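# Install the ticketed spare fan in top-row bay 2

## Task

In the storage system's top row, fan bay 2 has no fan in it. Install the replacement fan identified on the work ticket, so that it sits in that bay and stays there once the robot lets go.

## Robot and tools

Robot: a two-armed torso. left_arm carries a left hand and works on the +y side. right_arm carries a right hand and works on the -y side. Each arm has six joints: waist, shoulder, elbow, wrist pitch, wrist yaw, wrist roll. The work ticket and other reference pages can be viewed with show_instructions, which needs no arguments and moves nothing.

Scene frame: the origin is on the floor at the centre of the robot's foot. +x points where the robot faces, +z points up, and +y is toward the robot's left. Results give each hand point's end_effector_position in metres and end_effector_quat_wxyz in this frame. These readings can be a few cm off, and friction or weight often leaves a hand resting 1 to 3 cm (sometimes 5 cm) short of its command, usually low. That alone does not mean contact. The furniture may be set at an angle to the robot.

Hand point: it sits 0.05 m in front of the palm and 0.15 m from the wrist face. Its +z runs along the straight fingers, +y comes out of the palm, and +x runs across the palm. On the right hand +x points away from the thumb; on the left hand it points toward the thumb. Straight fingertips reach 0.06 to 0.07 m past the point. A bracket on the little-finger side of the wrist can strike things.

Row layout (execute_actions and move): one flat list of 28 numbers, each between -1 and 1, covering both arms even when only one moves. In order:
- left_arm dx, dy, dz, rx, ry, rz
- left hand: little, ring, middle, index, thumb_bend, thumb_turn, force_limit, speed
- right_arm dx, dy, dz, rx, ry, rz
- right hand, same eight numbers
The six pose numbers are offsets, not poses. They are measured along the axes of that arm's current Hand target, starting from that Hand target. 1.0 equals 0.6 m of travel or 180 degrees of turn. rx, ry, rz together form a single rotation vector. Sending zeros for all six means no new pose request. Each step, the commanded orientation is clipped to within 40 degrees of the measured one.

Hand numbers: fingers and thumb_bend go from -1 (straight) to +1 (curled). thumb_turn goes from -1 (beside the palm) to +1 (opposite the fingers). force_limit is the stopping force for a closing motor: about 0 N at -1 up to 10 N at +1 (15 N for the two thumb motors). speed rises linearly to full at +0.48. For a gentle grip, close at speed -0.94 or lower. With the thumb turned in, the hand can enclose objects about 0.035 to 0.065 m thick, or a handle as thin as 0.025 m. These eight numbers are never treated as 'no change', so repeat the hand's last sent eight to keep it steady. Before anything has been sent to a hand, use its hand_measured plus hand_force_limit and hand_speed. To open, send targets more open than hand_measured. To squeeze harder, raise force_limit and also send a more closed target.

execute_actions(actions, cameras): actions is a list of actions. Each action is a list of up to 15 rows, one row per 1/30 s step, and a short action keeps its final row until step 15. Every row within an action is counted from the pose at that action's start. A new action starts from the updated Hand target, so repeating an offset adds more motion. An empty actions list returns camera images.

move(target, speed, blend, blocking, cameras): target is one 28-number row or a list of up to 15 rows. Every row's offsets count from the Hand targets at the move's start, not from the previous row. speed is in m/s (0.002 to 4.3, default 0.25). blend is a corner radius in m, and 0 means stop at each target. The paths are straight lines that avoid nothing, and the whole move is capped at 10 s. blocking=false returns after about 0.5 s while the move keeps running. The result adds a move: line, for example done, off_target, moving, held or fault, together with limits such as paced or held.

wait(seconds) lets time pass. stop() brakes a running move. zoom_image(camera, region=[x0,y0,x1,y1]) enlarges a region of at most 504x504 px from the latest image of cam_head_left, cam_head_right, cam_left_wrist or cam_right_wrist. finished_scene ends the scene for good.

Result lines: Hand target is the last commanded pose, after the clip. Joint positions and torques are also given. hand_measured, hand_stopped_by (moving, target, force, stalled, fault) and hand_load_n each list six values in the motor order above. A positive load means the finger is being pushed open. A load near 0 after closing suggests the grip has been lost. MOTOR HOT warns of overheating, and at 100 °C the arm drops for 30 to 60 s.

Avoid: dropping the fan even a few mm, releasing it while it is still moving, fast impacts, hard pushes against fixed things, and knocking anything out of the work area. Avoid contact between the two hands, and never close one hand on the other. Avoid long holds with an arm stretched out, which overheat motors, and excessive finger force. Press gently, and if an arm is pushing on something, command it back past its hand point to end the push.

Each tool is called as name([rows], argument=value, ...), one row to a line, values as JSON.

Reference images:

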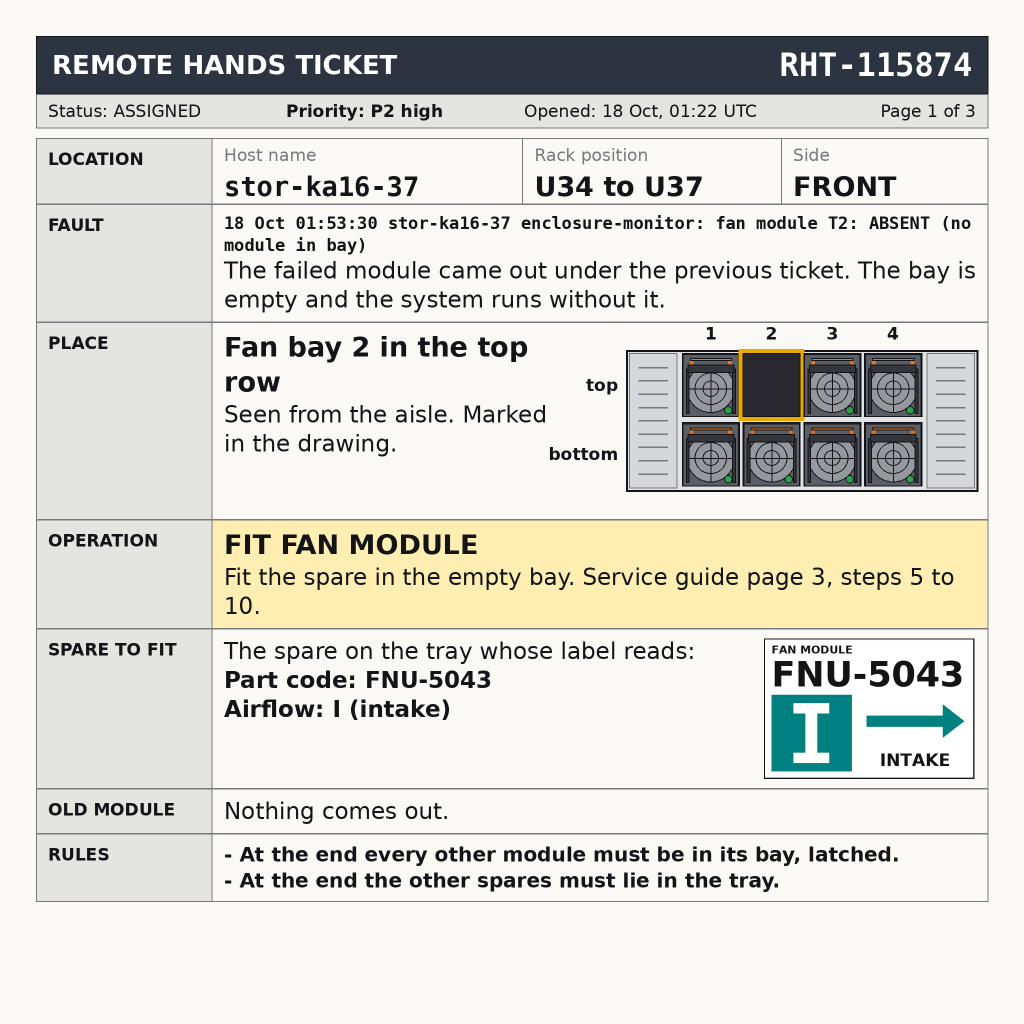

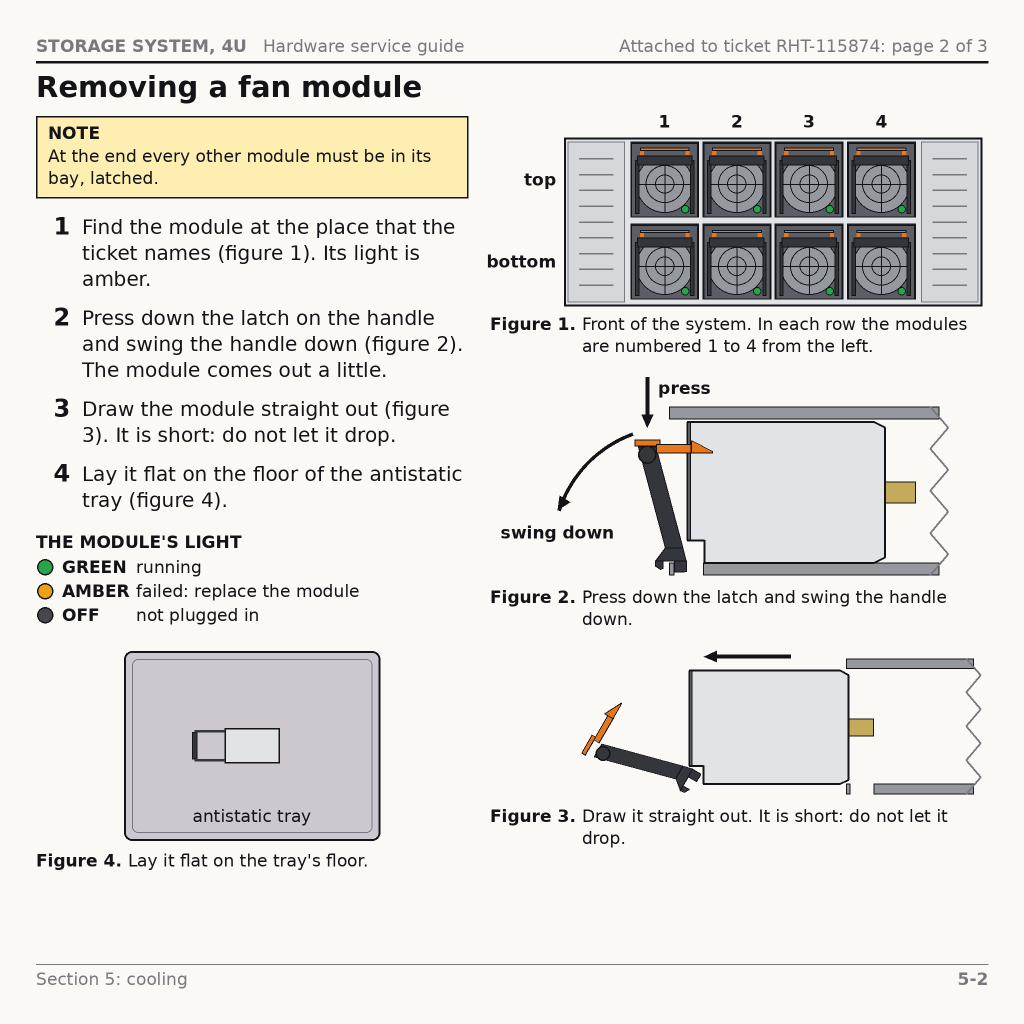

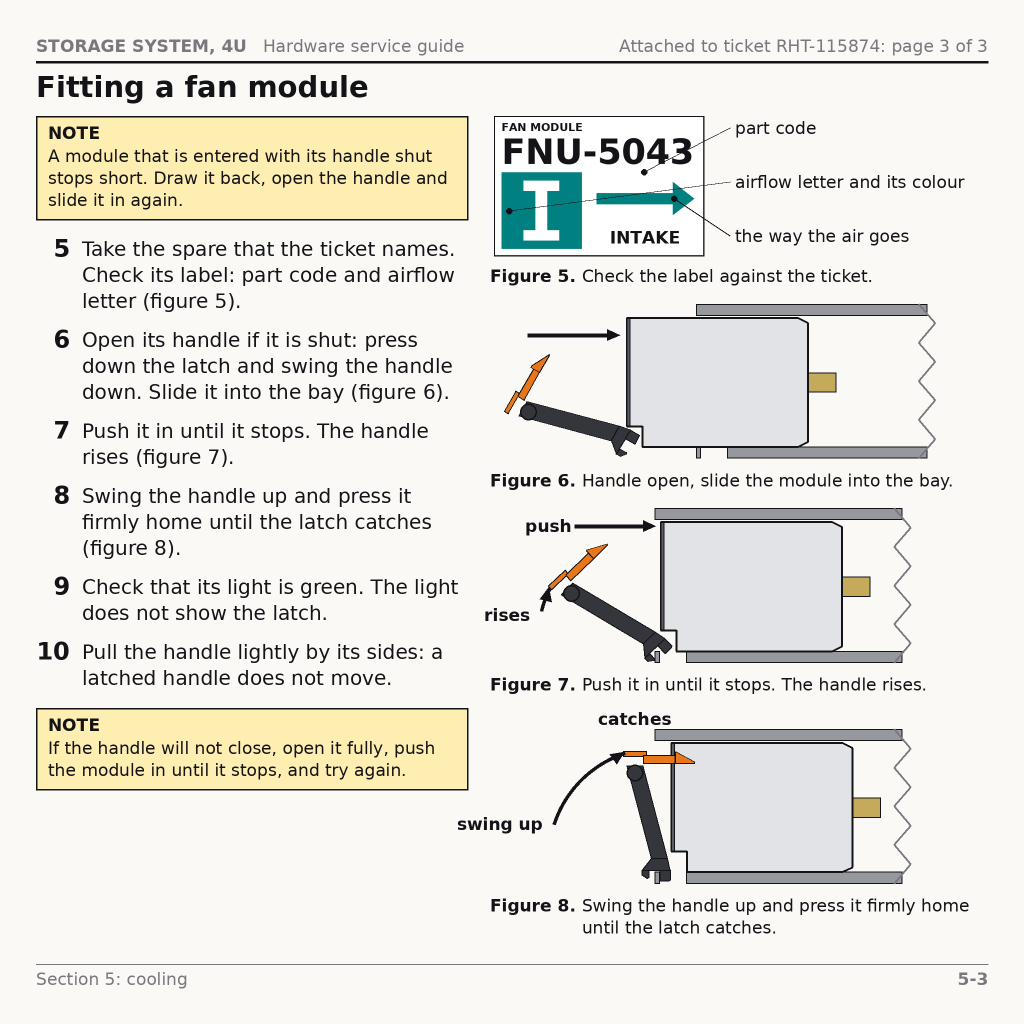

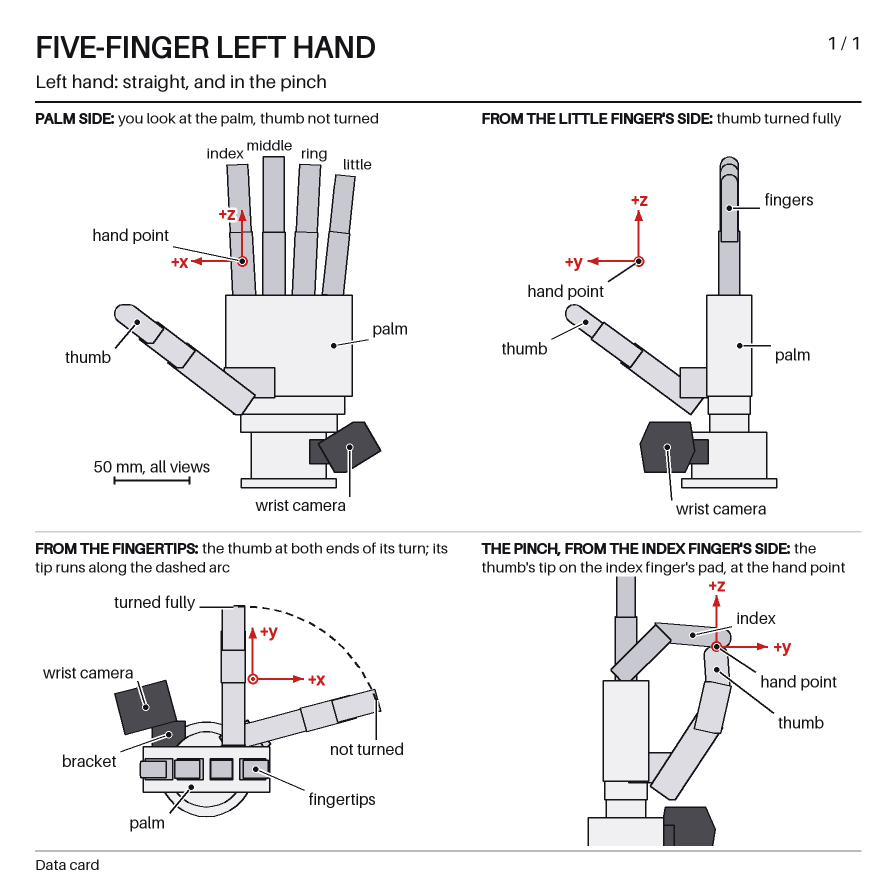

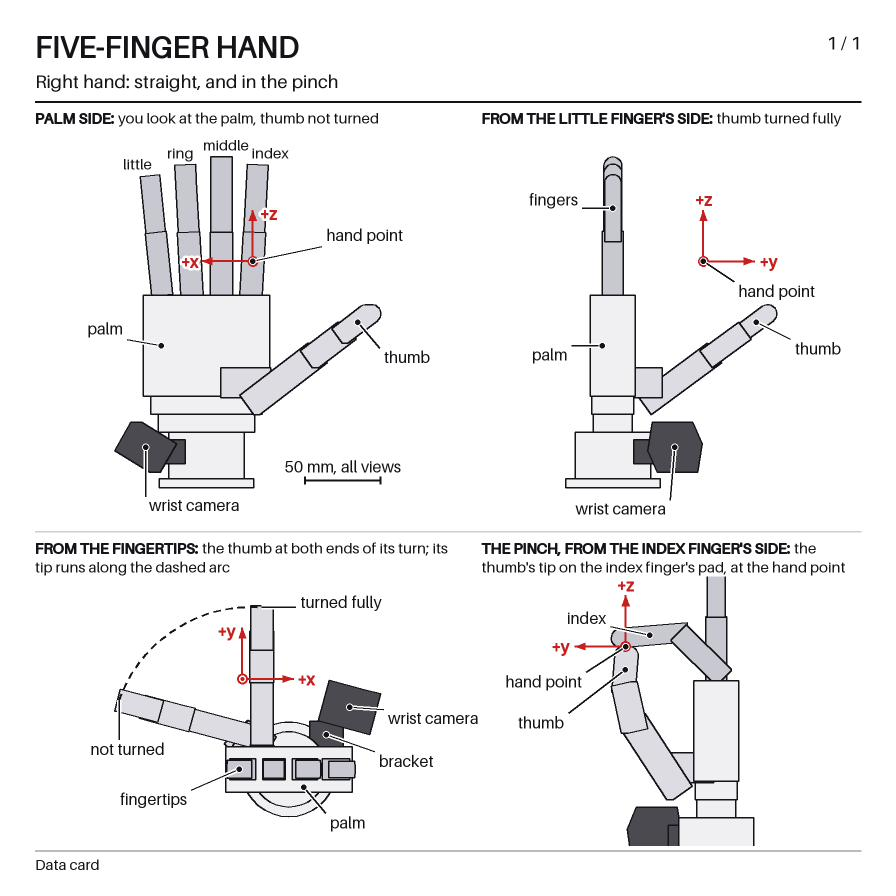

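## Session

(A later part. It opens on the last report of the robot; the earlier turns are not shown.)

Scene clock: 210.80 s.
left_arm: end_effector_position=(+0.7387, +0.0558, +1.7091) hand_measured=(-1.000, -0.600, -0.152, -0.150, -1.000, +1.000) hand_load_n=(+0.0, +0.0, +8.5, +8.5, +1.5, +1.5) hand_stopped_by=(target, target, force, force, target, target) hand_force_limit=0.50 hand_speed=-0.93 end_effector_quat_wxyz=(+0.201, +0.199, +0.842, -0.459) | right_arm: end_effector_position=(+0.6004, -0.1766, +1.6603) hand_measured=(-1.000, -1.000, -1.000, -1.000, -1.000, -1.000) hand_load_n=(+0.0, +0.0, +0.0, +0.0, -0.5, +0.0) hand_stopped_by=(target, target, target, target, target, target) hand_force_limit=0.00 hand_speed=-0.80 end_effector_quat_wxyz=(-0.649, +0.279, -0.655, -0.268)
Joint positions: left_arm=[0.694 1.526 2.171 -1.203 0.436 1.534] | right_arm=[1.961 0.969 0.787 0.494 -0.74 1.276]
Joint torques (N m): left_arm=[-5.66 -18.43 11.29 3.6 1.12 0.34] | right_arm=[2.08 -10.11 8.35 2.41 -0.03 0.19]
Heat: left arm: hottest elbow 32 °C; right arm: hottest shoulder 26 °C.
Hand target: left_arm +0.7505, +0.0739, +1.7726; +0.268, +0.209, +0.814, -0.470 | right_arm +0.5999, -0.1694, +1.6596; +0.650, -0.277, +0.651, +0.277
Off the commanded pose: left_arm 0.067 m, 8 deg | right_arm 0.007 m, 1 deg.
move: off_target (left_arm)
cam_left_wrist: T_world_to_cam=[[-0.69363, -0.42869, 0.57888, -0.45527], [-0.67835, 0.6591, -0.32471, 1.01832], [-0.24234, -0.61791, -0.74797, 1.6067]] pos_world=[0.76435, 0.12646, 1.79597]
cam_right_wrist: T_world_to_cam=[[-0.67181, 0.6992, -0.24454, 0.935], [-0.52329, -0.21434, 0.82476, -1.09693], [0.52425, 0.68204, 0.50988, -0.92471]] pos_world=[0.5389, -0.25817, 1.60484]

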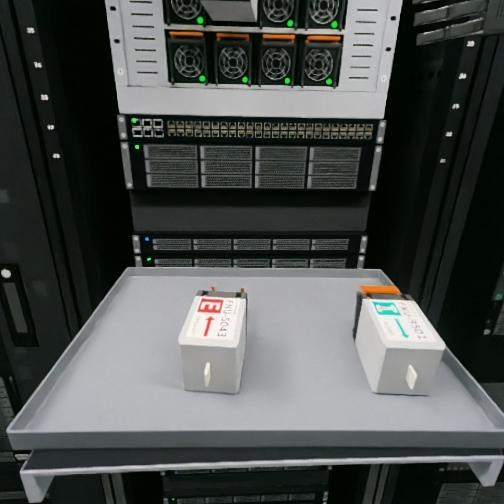

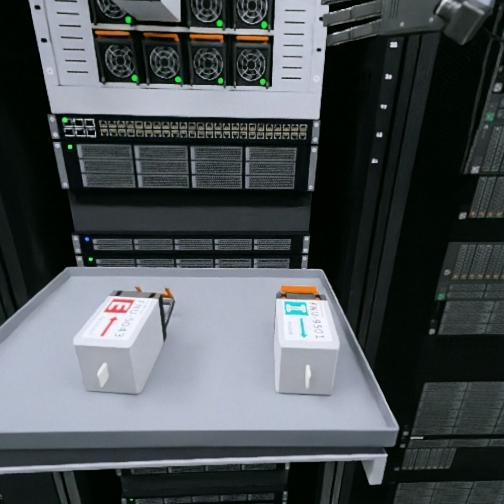

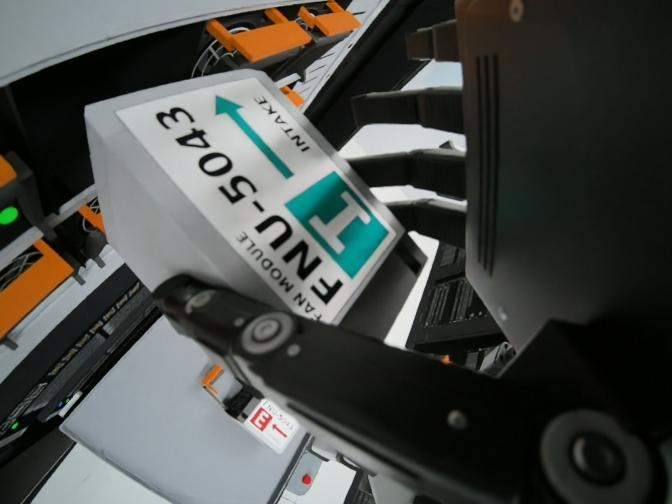

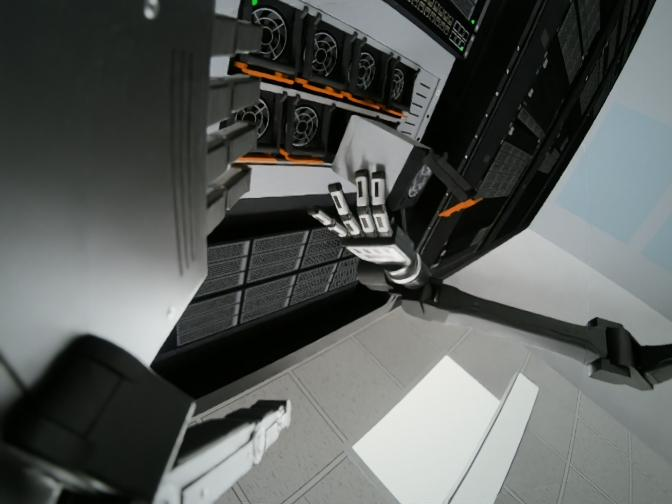

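zoom_image(camera="cam_left_wrist", region=[80, 60, 180, 140])

zoom_image(camera="cam_left_wrist", region=[210, 50, 310, 130])

zoom_image(camera="cam_left_wrist", region=[340, 180, 440, 260])

zoom_image(camera="cam_left_wrist", region=[270, 260, 370, 340])

zoom_image(camera="cam_left_wrist", region=[0, 130, 140, 300])

zoom_image(camera="cam_left_wrist", region=[0, 0, 200, 150])

zoom_image(camera="cam_left_wrist", region=[180, 0, 380, 150])

Scaled by 5.040 from the camera's image (finer frame: 960x720).

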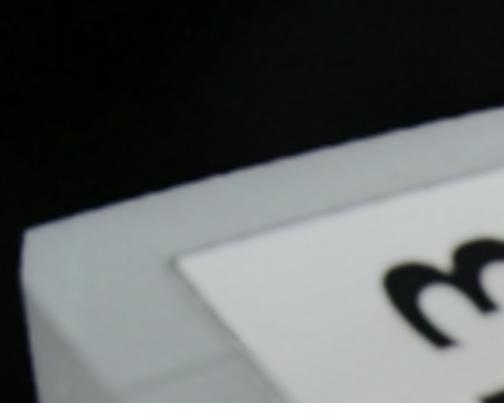

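Scaled by 5.040 from the camera's image (finer frame: 960x720).

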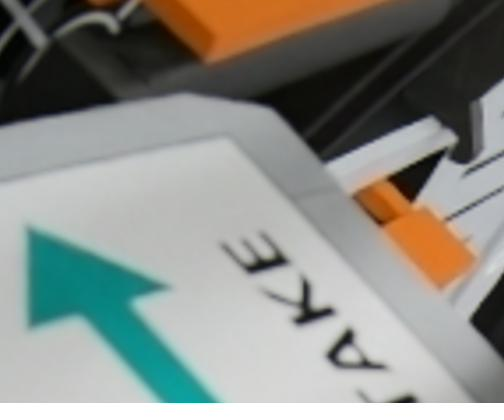

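Scaled by 5.040 from the camera's image (finer frame: 960x720).

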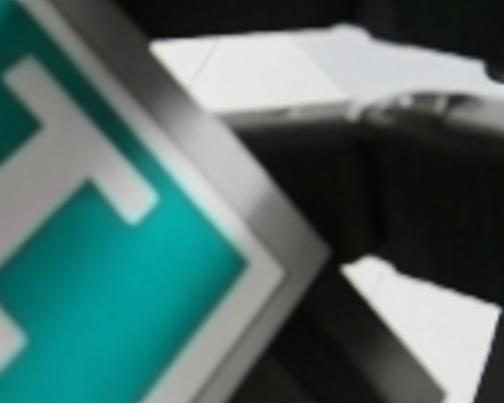

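Scaled by 5.040 from the camera's image (finer frame: 960x720).

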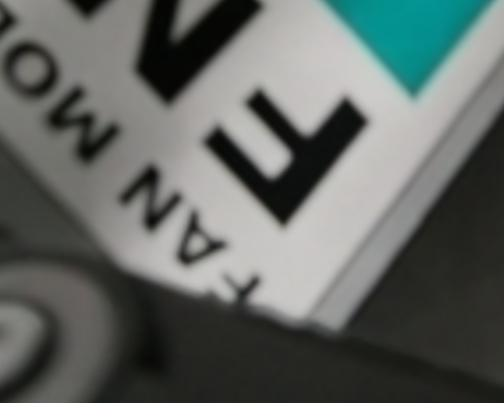

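Scaled by 2.965 from the camera's image (finer frame: 960x720).

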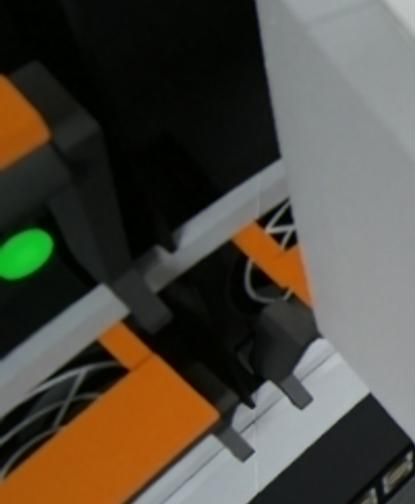

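Scaled by 2.520 from the camera's image (finer frame: 960x720).

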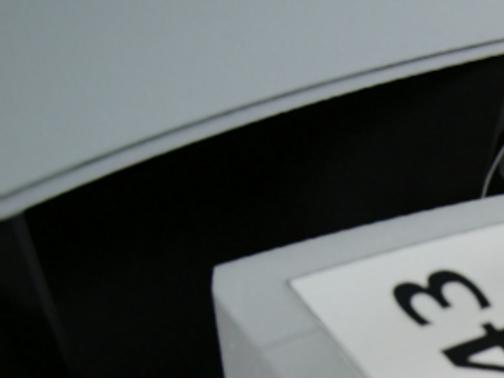

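Scaled by 2.520 from the camera's image (finer frame: 960x720).

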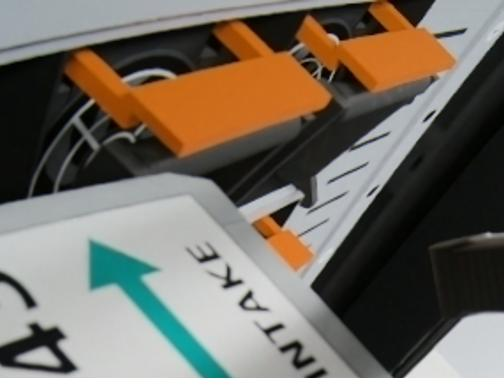

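move([
  [0.0055,-0.0134,0.0087,-0.0324,-0.0365,-0.0134,-1,-0.6,0.3,0.3,-1,1,0.5,-0.93,0,0,0,0,0,0,-1,-1,-1,-1,-1,-1,0,-0.8],
], speed=0.05, cameras=["all"])

zoom_image(camera="cam_head_left", region=[195, 0, 285, 60])

zoom_image(camera="cam_head_right", region=[120, 0, 210, 60])

zoom_image(camera="cam_right_wrist", region=[310, 80, 490, 240])

zoom_image(camera="cam_left_wrist", region=[0, 0, 200, 200])

zoom_image(camera="cam_left_wrist", region=[180, 0, 380, 150])

Scene clock: 229.23 s.
left_arm: end_effector_position=(+0.7380, +0.0574, +1.7013) hand_measured=(-1.000, -0.600, -0.152, -0.150, -1.000, +1.000) hand_load_n=(-0.5, +0.0, +8.5, +9.0, +1.5, +2.0) hand_stopped_by=(target, target, force, force, target, target) hand_force_limit=0.50 hand_speed=-0.93 end_effector_quat_wxyz=(+0.253, +0.148, +0.858, -0.422) | right_arm: end_effector_position=(+0.6004, -0.1766, +1.6603) hand_measured=(-1.000, -1.000, -1.000, -1.000, -1.000, -1.000) hand_load_n=(+0.0, +0.0, +0.0, +0.0, +0.0, +0.0) hand_stopped_by=(target, target, target, target, target, target) hand_force_limit=0.00 hand_speed=-0.80 end_effector_quat_wxyz=(-0.649, +0.279, -0.655, -0.268)
Joint positions: left_arm=[0.649 1.429 1.975 -0.986 0.268 1.443] | right_arm=[1.961 0.969 0.787 0.494 -0.74 1.276]
Joint torques (N m): left_arm=[-7.94 -18.14 11.81 4.12 0.83 0.2] | right_arm=[2.2 -9.7 8.57 2.37 -0.01 0.21]
Heat: left arm: hottest elbow 32 °C; right arm: hottest shoulder 25 °C.
Hand target: left_arm +0.7445, +0.0660, +1.7736; +0.315, +0.151, +0.825, -0.445 | right_arm +0.5999, -0.1694, +1.6596; +0.650, -0.277, +0.651, +0.277
Off the commanded pose: left_arm 0.073 m, 8 deg | right_arm 0.007 m, 1 deg.
move: off_target (left_arm)
cam_left_wrist: T_world_to_cam=[[-0.64365, -0.55368, 0.52834, -0.3943], [-0.75759, 0.55881, -0.33732, 1.10002], [-0.10847, -0.61738, -0.77915, 1.55589]] pos_world=[0.74834, 0.12755, 1.79165]
cam_right_wrist: T_world_to_cam=[[-0.67181, 0.6992, -0.24454, 0.935], [-0.52329, -0.21434, 0.82476, -1.09693], [0.52425, 0.68204, 0.50988, -0.92471]] pos_world=[0.5389, -0.25817, 1.60484]

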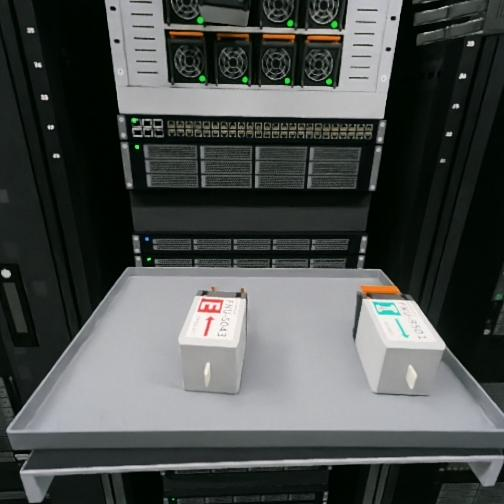

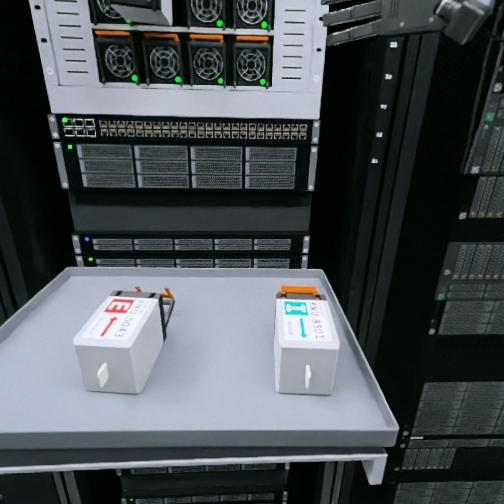

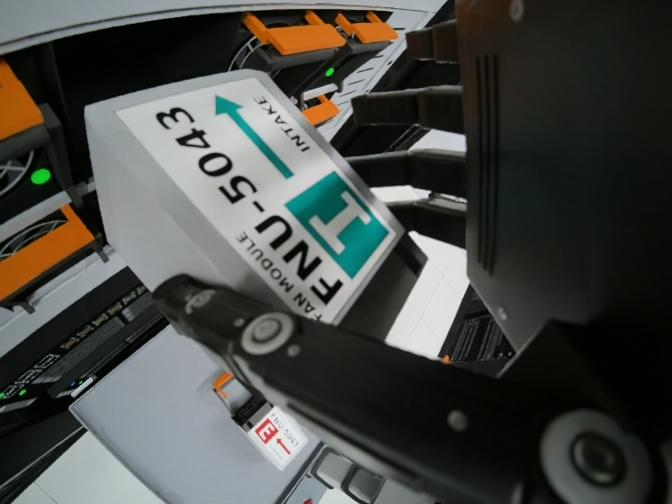

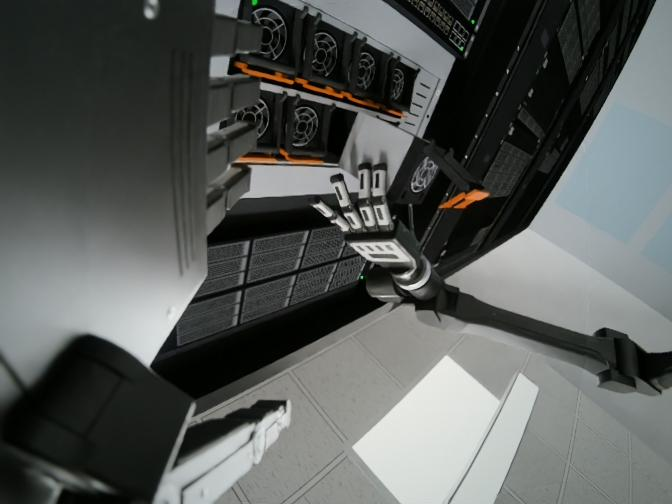

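Scaled by 5.600 from the camera's image (finer frame: 720x720).

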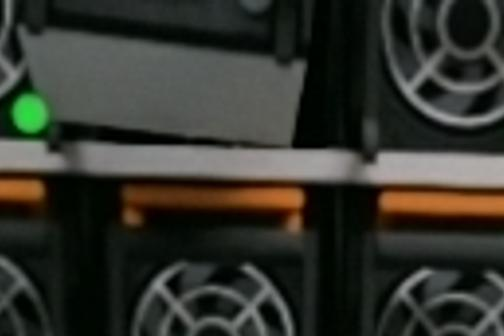

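Scaled by 5.600 from the camera's image (finer frame: 720x720).

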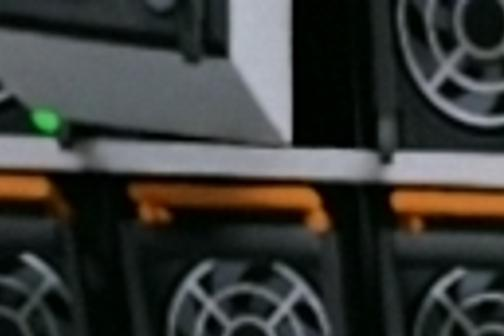

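Scaled by 2.800 from the camera's image (finer frame: 960x720).

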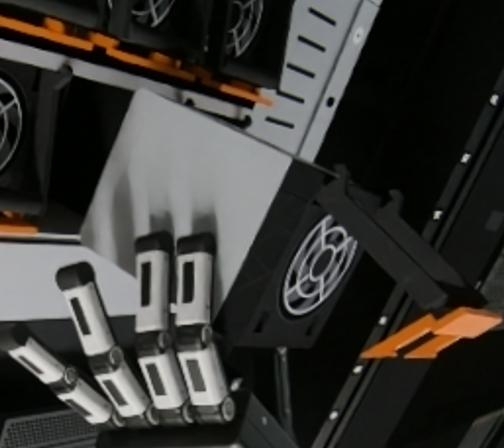

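Scaled by 2.520 from the camera's image (finer frame: 960x720).

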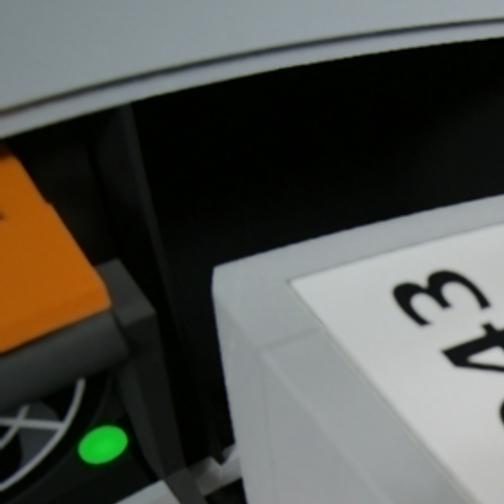

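Scaled by 2.520 from the camera's image (finer frame: 960x720).

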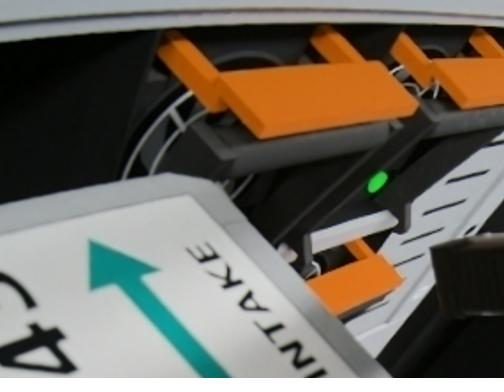

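move([
  [0,-0.0102,0,0.0222,-0.0061,-0.0019,-1,-0.6,0.3,0.3,-1,1,0.5,-0.93,0,0,0,0,0,0,-1,-1,-1,-1,-1,-1,0,-0.8],
], speed=0.05, cameras=["all"])

zoom_image(camera="cam_head_left", region=[195, 0, 285, 60])

zoom_image(camera="cam_head_right", region=[120, 0, 210, 60])

zoom_image(camera="cam_right_wrist", region=[310, 80, 490, 240])

zoom_image(camera="cam_left_wrist", region=[0, 0, 200, 200])

zoom_image(camera="cam_left_wrist", region=[180, 0, 380, 150])

Scene clock: 239.33 s.
left_arm: end_effector_position=(+0.7300, +0.0458, +1.7084) hand_measured=(-1.000, -0.600, -0.152, -0.150, -1.000, +1.000) hand_load_n=(+0.0, +0.0, +8.5, +8.5, +1.5, +1.5) hand_stopped_by=(target, target, force, force, target, target) hand_force_limit=0.50 hand_speed=-0.93 end_effector_quat_wxyz=(+0.253, +0.155, +0.839, -0.457) | right_arm: end_effector_position=(+0.6004, -0.1766, +1.6603) hand_measured=(-1.000, -1.000, -1.000, -1.000, -1.000, -1.000) hand_load_n=(+0.0, +0.0, +0.0, +0.0, +0.0, -0.5) hand_stopped_by=(target, target, target, target, target, target) hand_force_limit=0.00 hand_speed=-0.80 end_effector_quat_wxyz=(-0.649, +0.279, -0.655, -0.268)
Joint positions: left_arm=[0.649 1.41 1.939 -0.944 0.344 1.435] | right_arm=[1.961 0.969 0.787 0.494 -0.74 1.276]
Joint torques (N m): left_arm=[-5.48 -17.96 11.93 3.96 1.21 0.21] | right_arm=[1.73 -9.93 8.53 2.37 -0.03 0.2]
Heat: left arm: hottest elbow 32 °C; right arm: hottest shoulder 25 °C.
Hand target: left_arm +0.7412, +0.0626, +1.7775; +0.316, +0.155, +0.806, -0.476 | right_arm +0.5999, -0.1694, +1.6596; +0.650, -0.277, +0.651, +0.277
Off the commanded pose: left_arm 0.072 m, 8 deg | right_arm 0.007 m, 1 deg.
move: off_target (left_arm)
cam_left_wrist: T_world_to_cam=[[-0.66506, -0.49125, 0.56246, -0.45509], [-0.73581, 0.5597, -0.38119, 1.16189], [-0.12755, -0.66739, -0.73371, 1.49191]] pos_world=[0.74257, 0.1218, 1.7935]
cam_right_wrist: T_world_to_cam=[[-0.67181, 0.6992, -0.24454, 0.935], [-0.52329, -0.21434, 0.82476, -1.09693], [0.52425, 0.68204, 0.50988, -0.92471]] pos_world=[0.5389, -0.25817, 1.60484]

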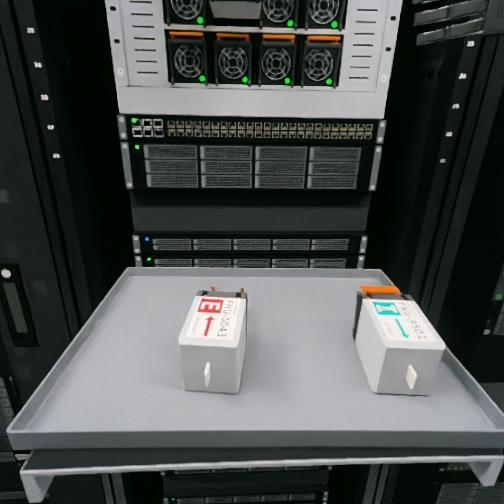

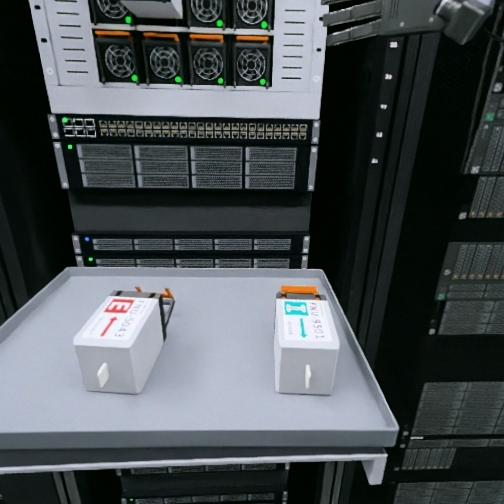

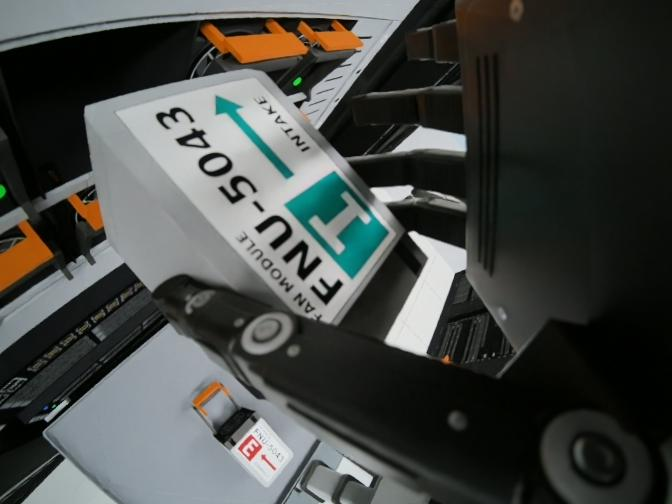

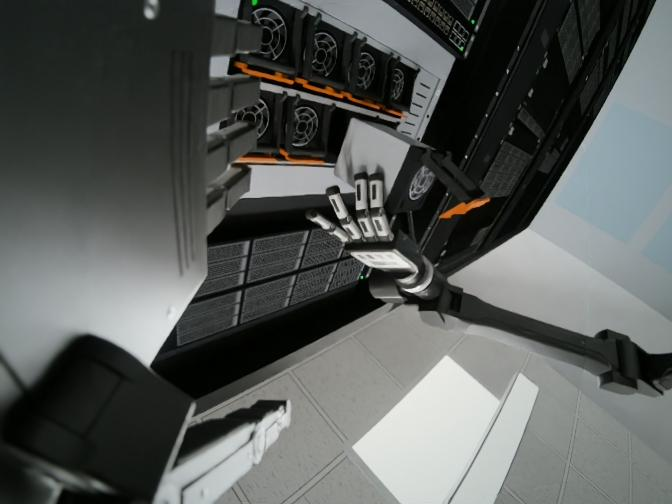

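Scaled by 5.600 from the camera's image (finer frame: 720x720).

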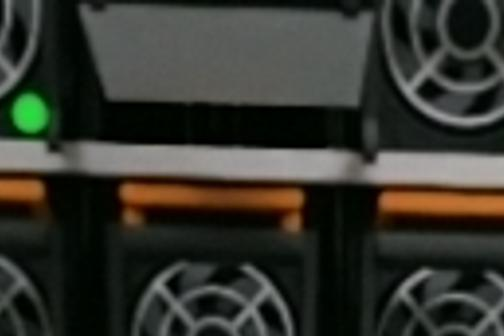

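Scaled by 5.600 from the camera's image (finer frame: 720x720).

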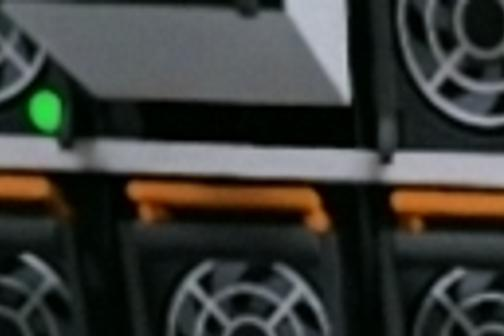

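Scaled by 2.800 from the camera's image (finer frame: 960x720).

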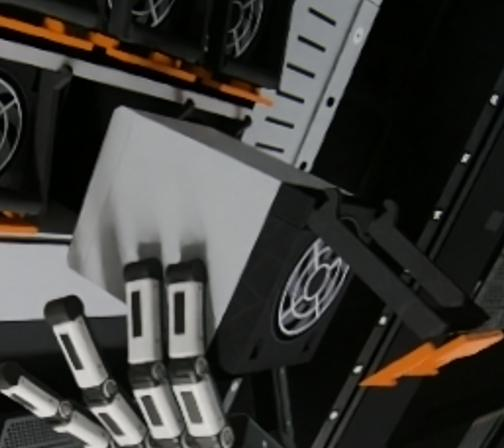

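Scaled by 2.520 from the camera's image (finer frame: 960x720).

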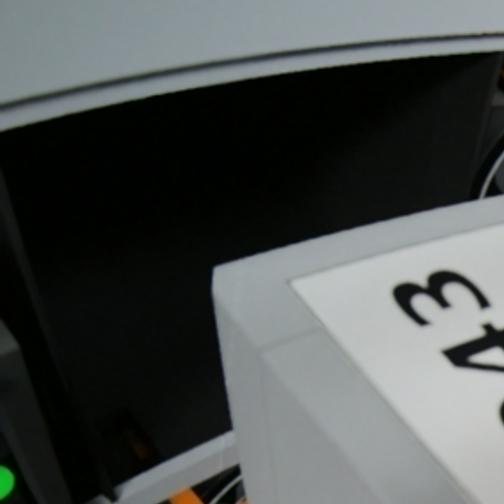

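Scaled by 2.520 from the camera's image (finer frame: 960x720).

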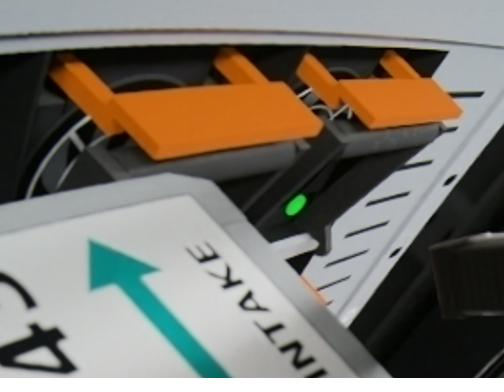

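move([
  [-0.0233,0.0258,0.0038,0,0,0,-1,-0.6,0.3,0.3,-1,1,0.5,-0.93,0,0,0,0,0,0,-1,-1,-1,-1,-1,-1,0,-0.8],
], speed=0.05, cameras=["all"])

zoom_image(camera="cam_head_left", region=[195, 0, 285, 60])

zoom_image(camera="cam_head_right", region=[120, 0, 210, 60])

zoom_image(camera="cam_left_wrist", region=[0, 0, 200, 200])

zoom_image(camera="cam_left_wrist", region=[180, 0, 380, 150])

Scene clock: 244.30 s.
left_arm: end_effector_position=(+0.7362, +0.0563, +1.7028) hand_measured=(-1.000, -0.600, -0.152, -0.150, -1.000, +1.000) hand_load_n=(+0.0, +0.0, +8.5, +8.5, +1.5, +1.5) hand_stopped_by=(target, target, force, force, target, target) hand_force_limit=0.50 hand_speed=-0.93 end_effector_quat_wxyz=(+0.251, +0.148, +0.839, -0.460) | right_arm: end_effector_position=(+0.6004, -0.1766, +1.6603) hand_measured=(-1.000, -1.000, -1.000, -1.000, -1.000, -1.000) hand_load_n=(+0.0, +0.0, +0.0, +0.0, +0.0, +0.0) hand_stopped_by=(target, target, target, target, target, target) hand_force_limit=0.00 hand_speed=-0.80 end_effector_quat_wxyz=(-0.649, +0.279, -0.655, -0.268)
Joint positions: left_arm=[0.683 1.41 1.939 -0.944 0.379 1.434] | right_arm=[1.961 0.969 0.787 0.494 -0.74 1.276]
Joint torques (N m): left_arm=[-5.71 -15.74 17.33 2.78 1.2 0.29] | right_arm=[1.85 -10.23 8.36 2.48 -0.01 0.19]
Heat: left arm: hottest elbow 32 °C; right arm: hottest shoulder 25 °C.
Hand target: left_arm +0.7610, +0.0690, +1.7757; +0.316, +0.155, +0.806, -0.476 | right_arm +0.5999, -0.1694, +1.6596; +0.650, -0.277, +0.651, +0.277
Off the commanded pose: left_arm 0.078 m, 8 deg | right_arm 0.007 m, 1 deg.
move: off_target (left_arm)
cam_left_wrist: T_world_to_cam=[[-0.65618, -0.49065, 0.57331, -0.46768], [-0.74334, 0.55106, -0.37917, 1.16102], [-0.12989, -0.67497, -0.72632, 1.4852]] pos_world=[0.74906, 0.1332, 1.78708]
cam_right_wrist: T_world_to_cam=[[-0.67181, 0.6992, -0.24454, 0.935], [-0.52329, -0.21434, 0.82476, -1.09693], [0.52425, 0.68204, 0.50988, -0.92471]] pos_world=[0.5389, -0.25817, 1.60484]

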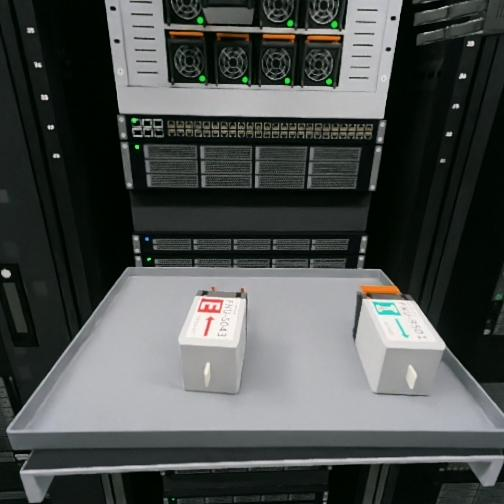

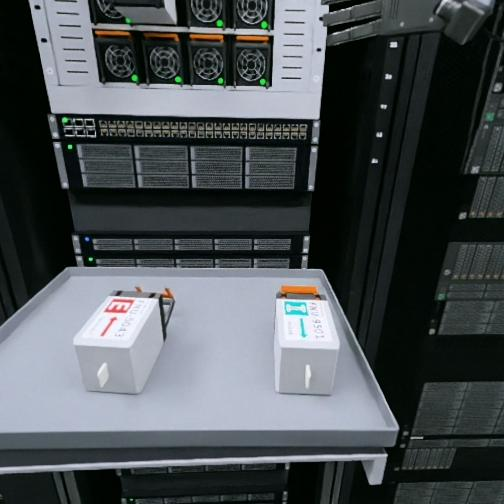

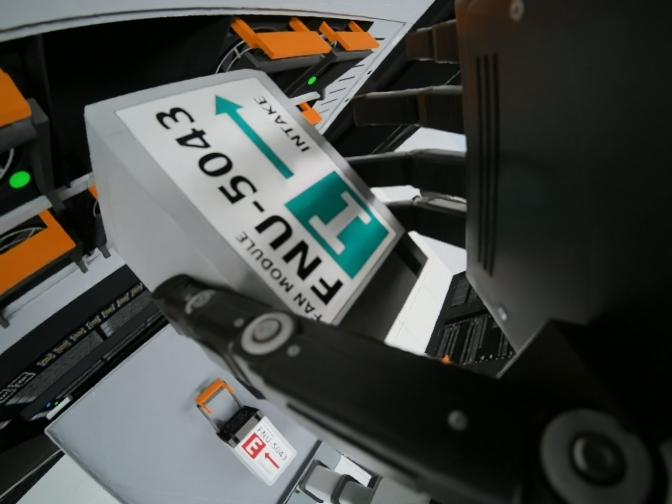

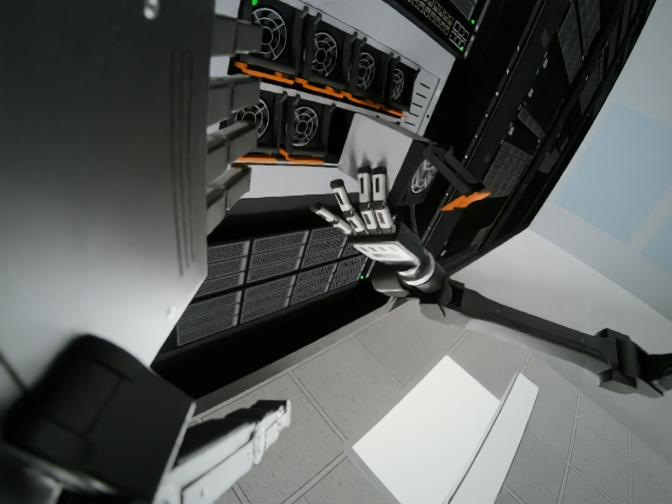

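Scaled by 5.600 from the camera's image (finer frame: 720x720).

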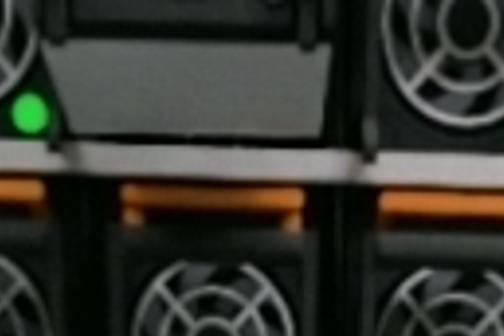

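Scaled by 5.600 from the camera's image (finer frame: 720x720).

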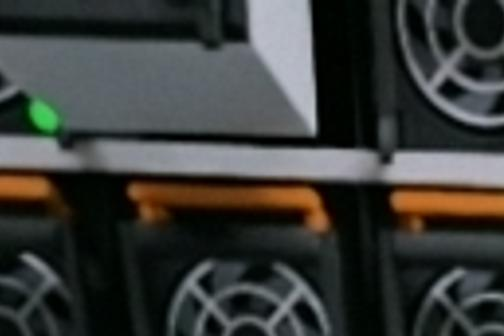

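Scaled by 2.520 from the camera's image (finer frame: 960x720).

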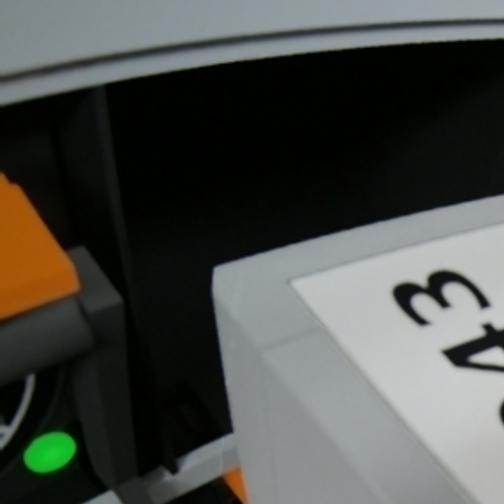

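Scaled by 2.520 from the camera's image (finer frame: 960x720).

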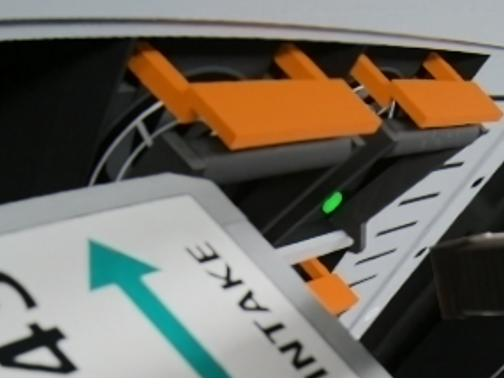

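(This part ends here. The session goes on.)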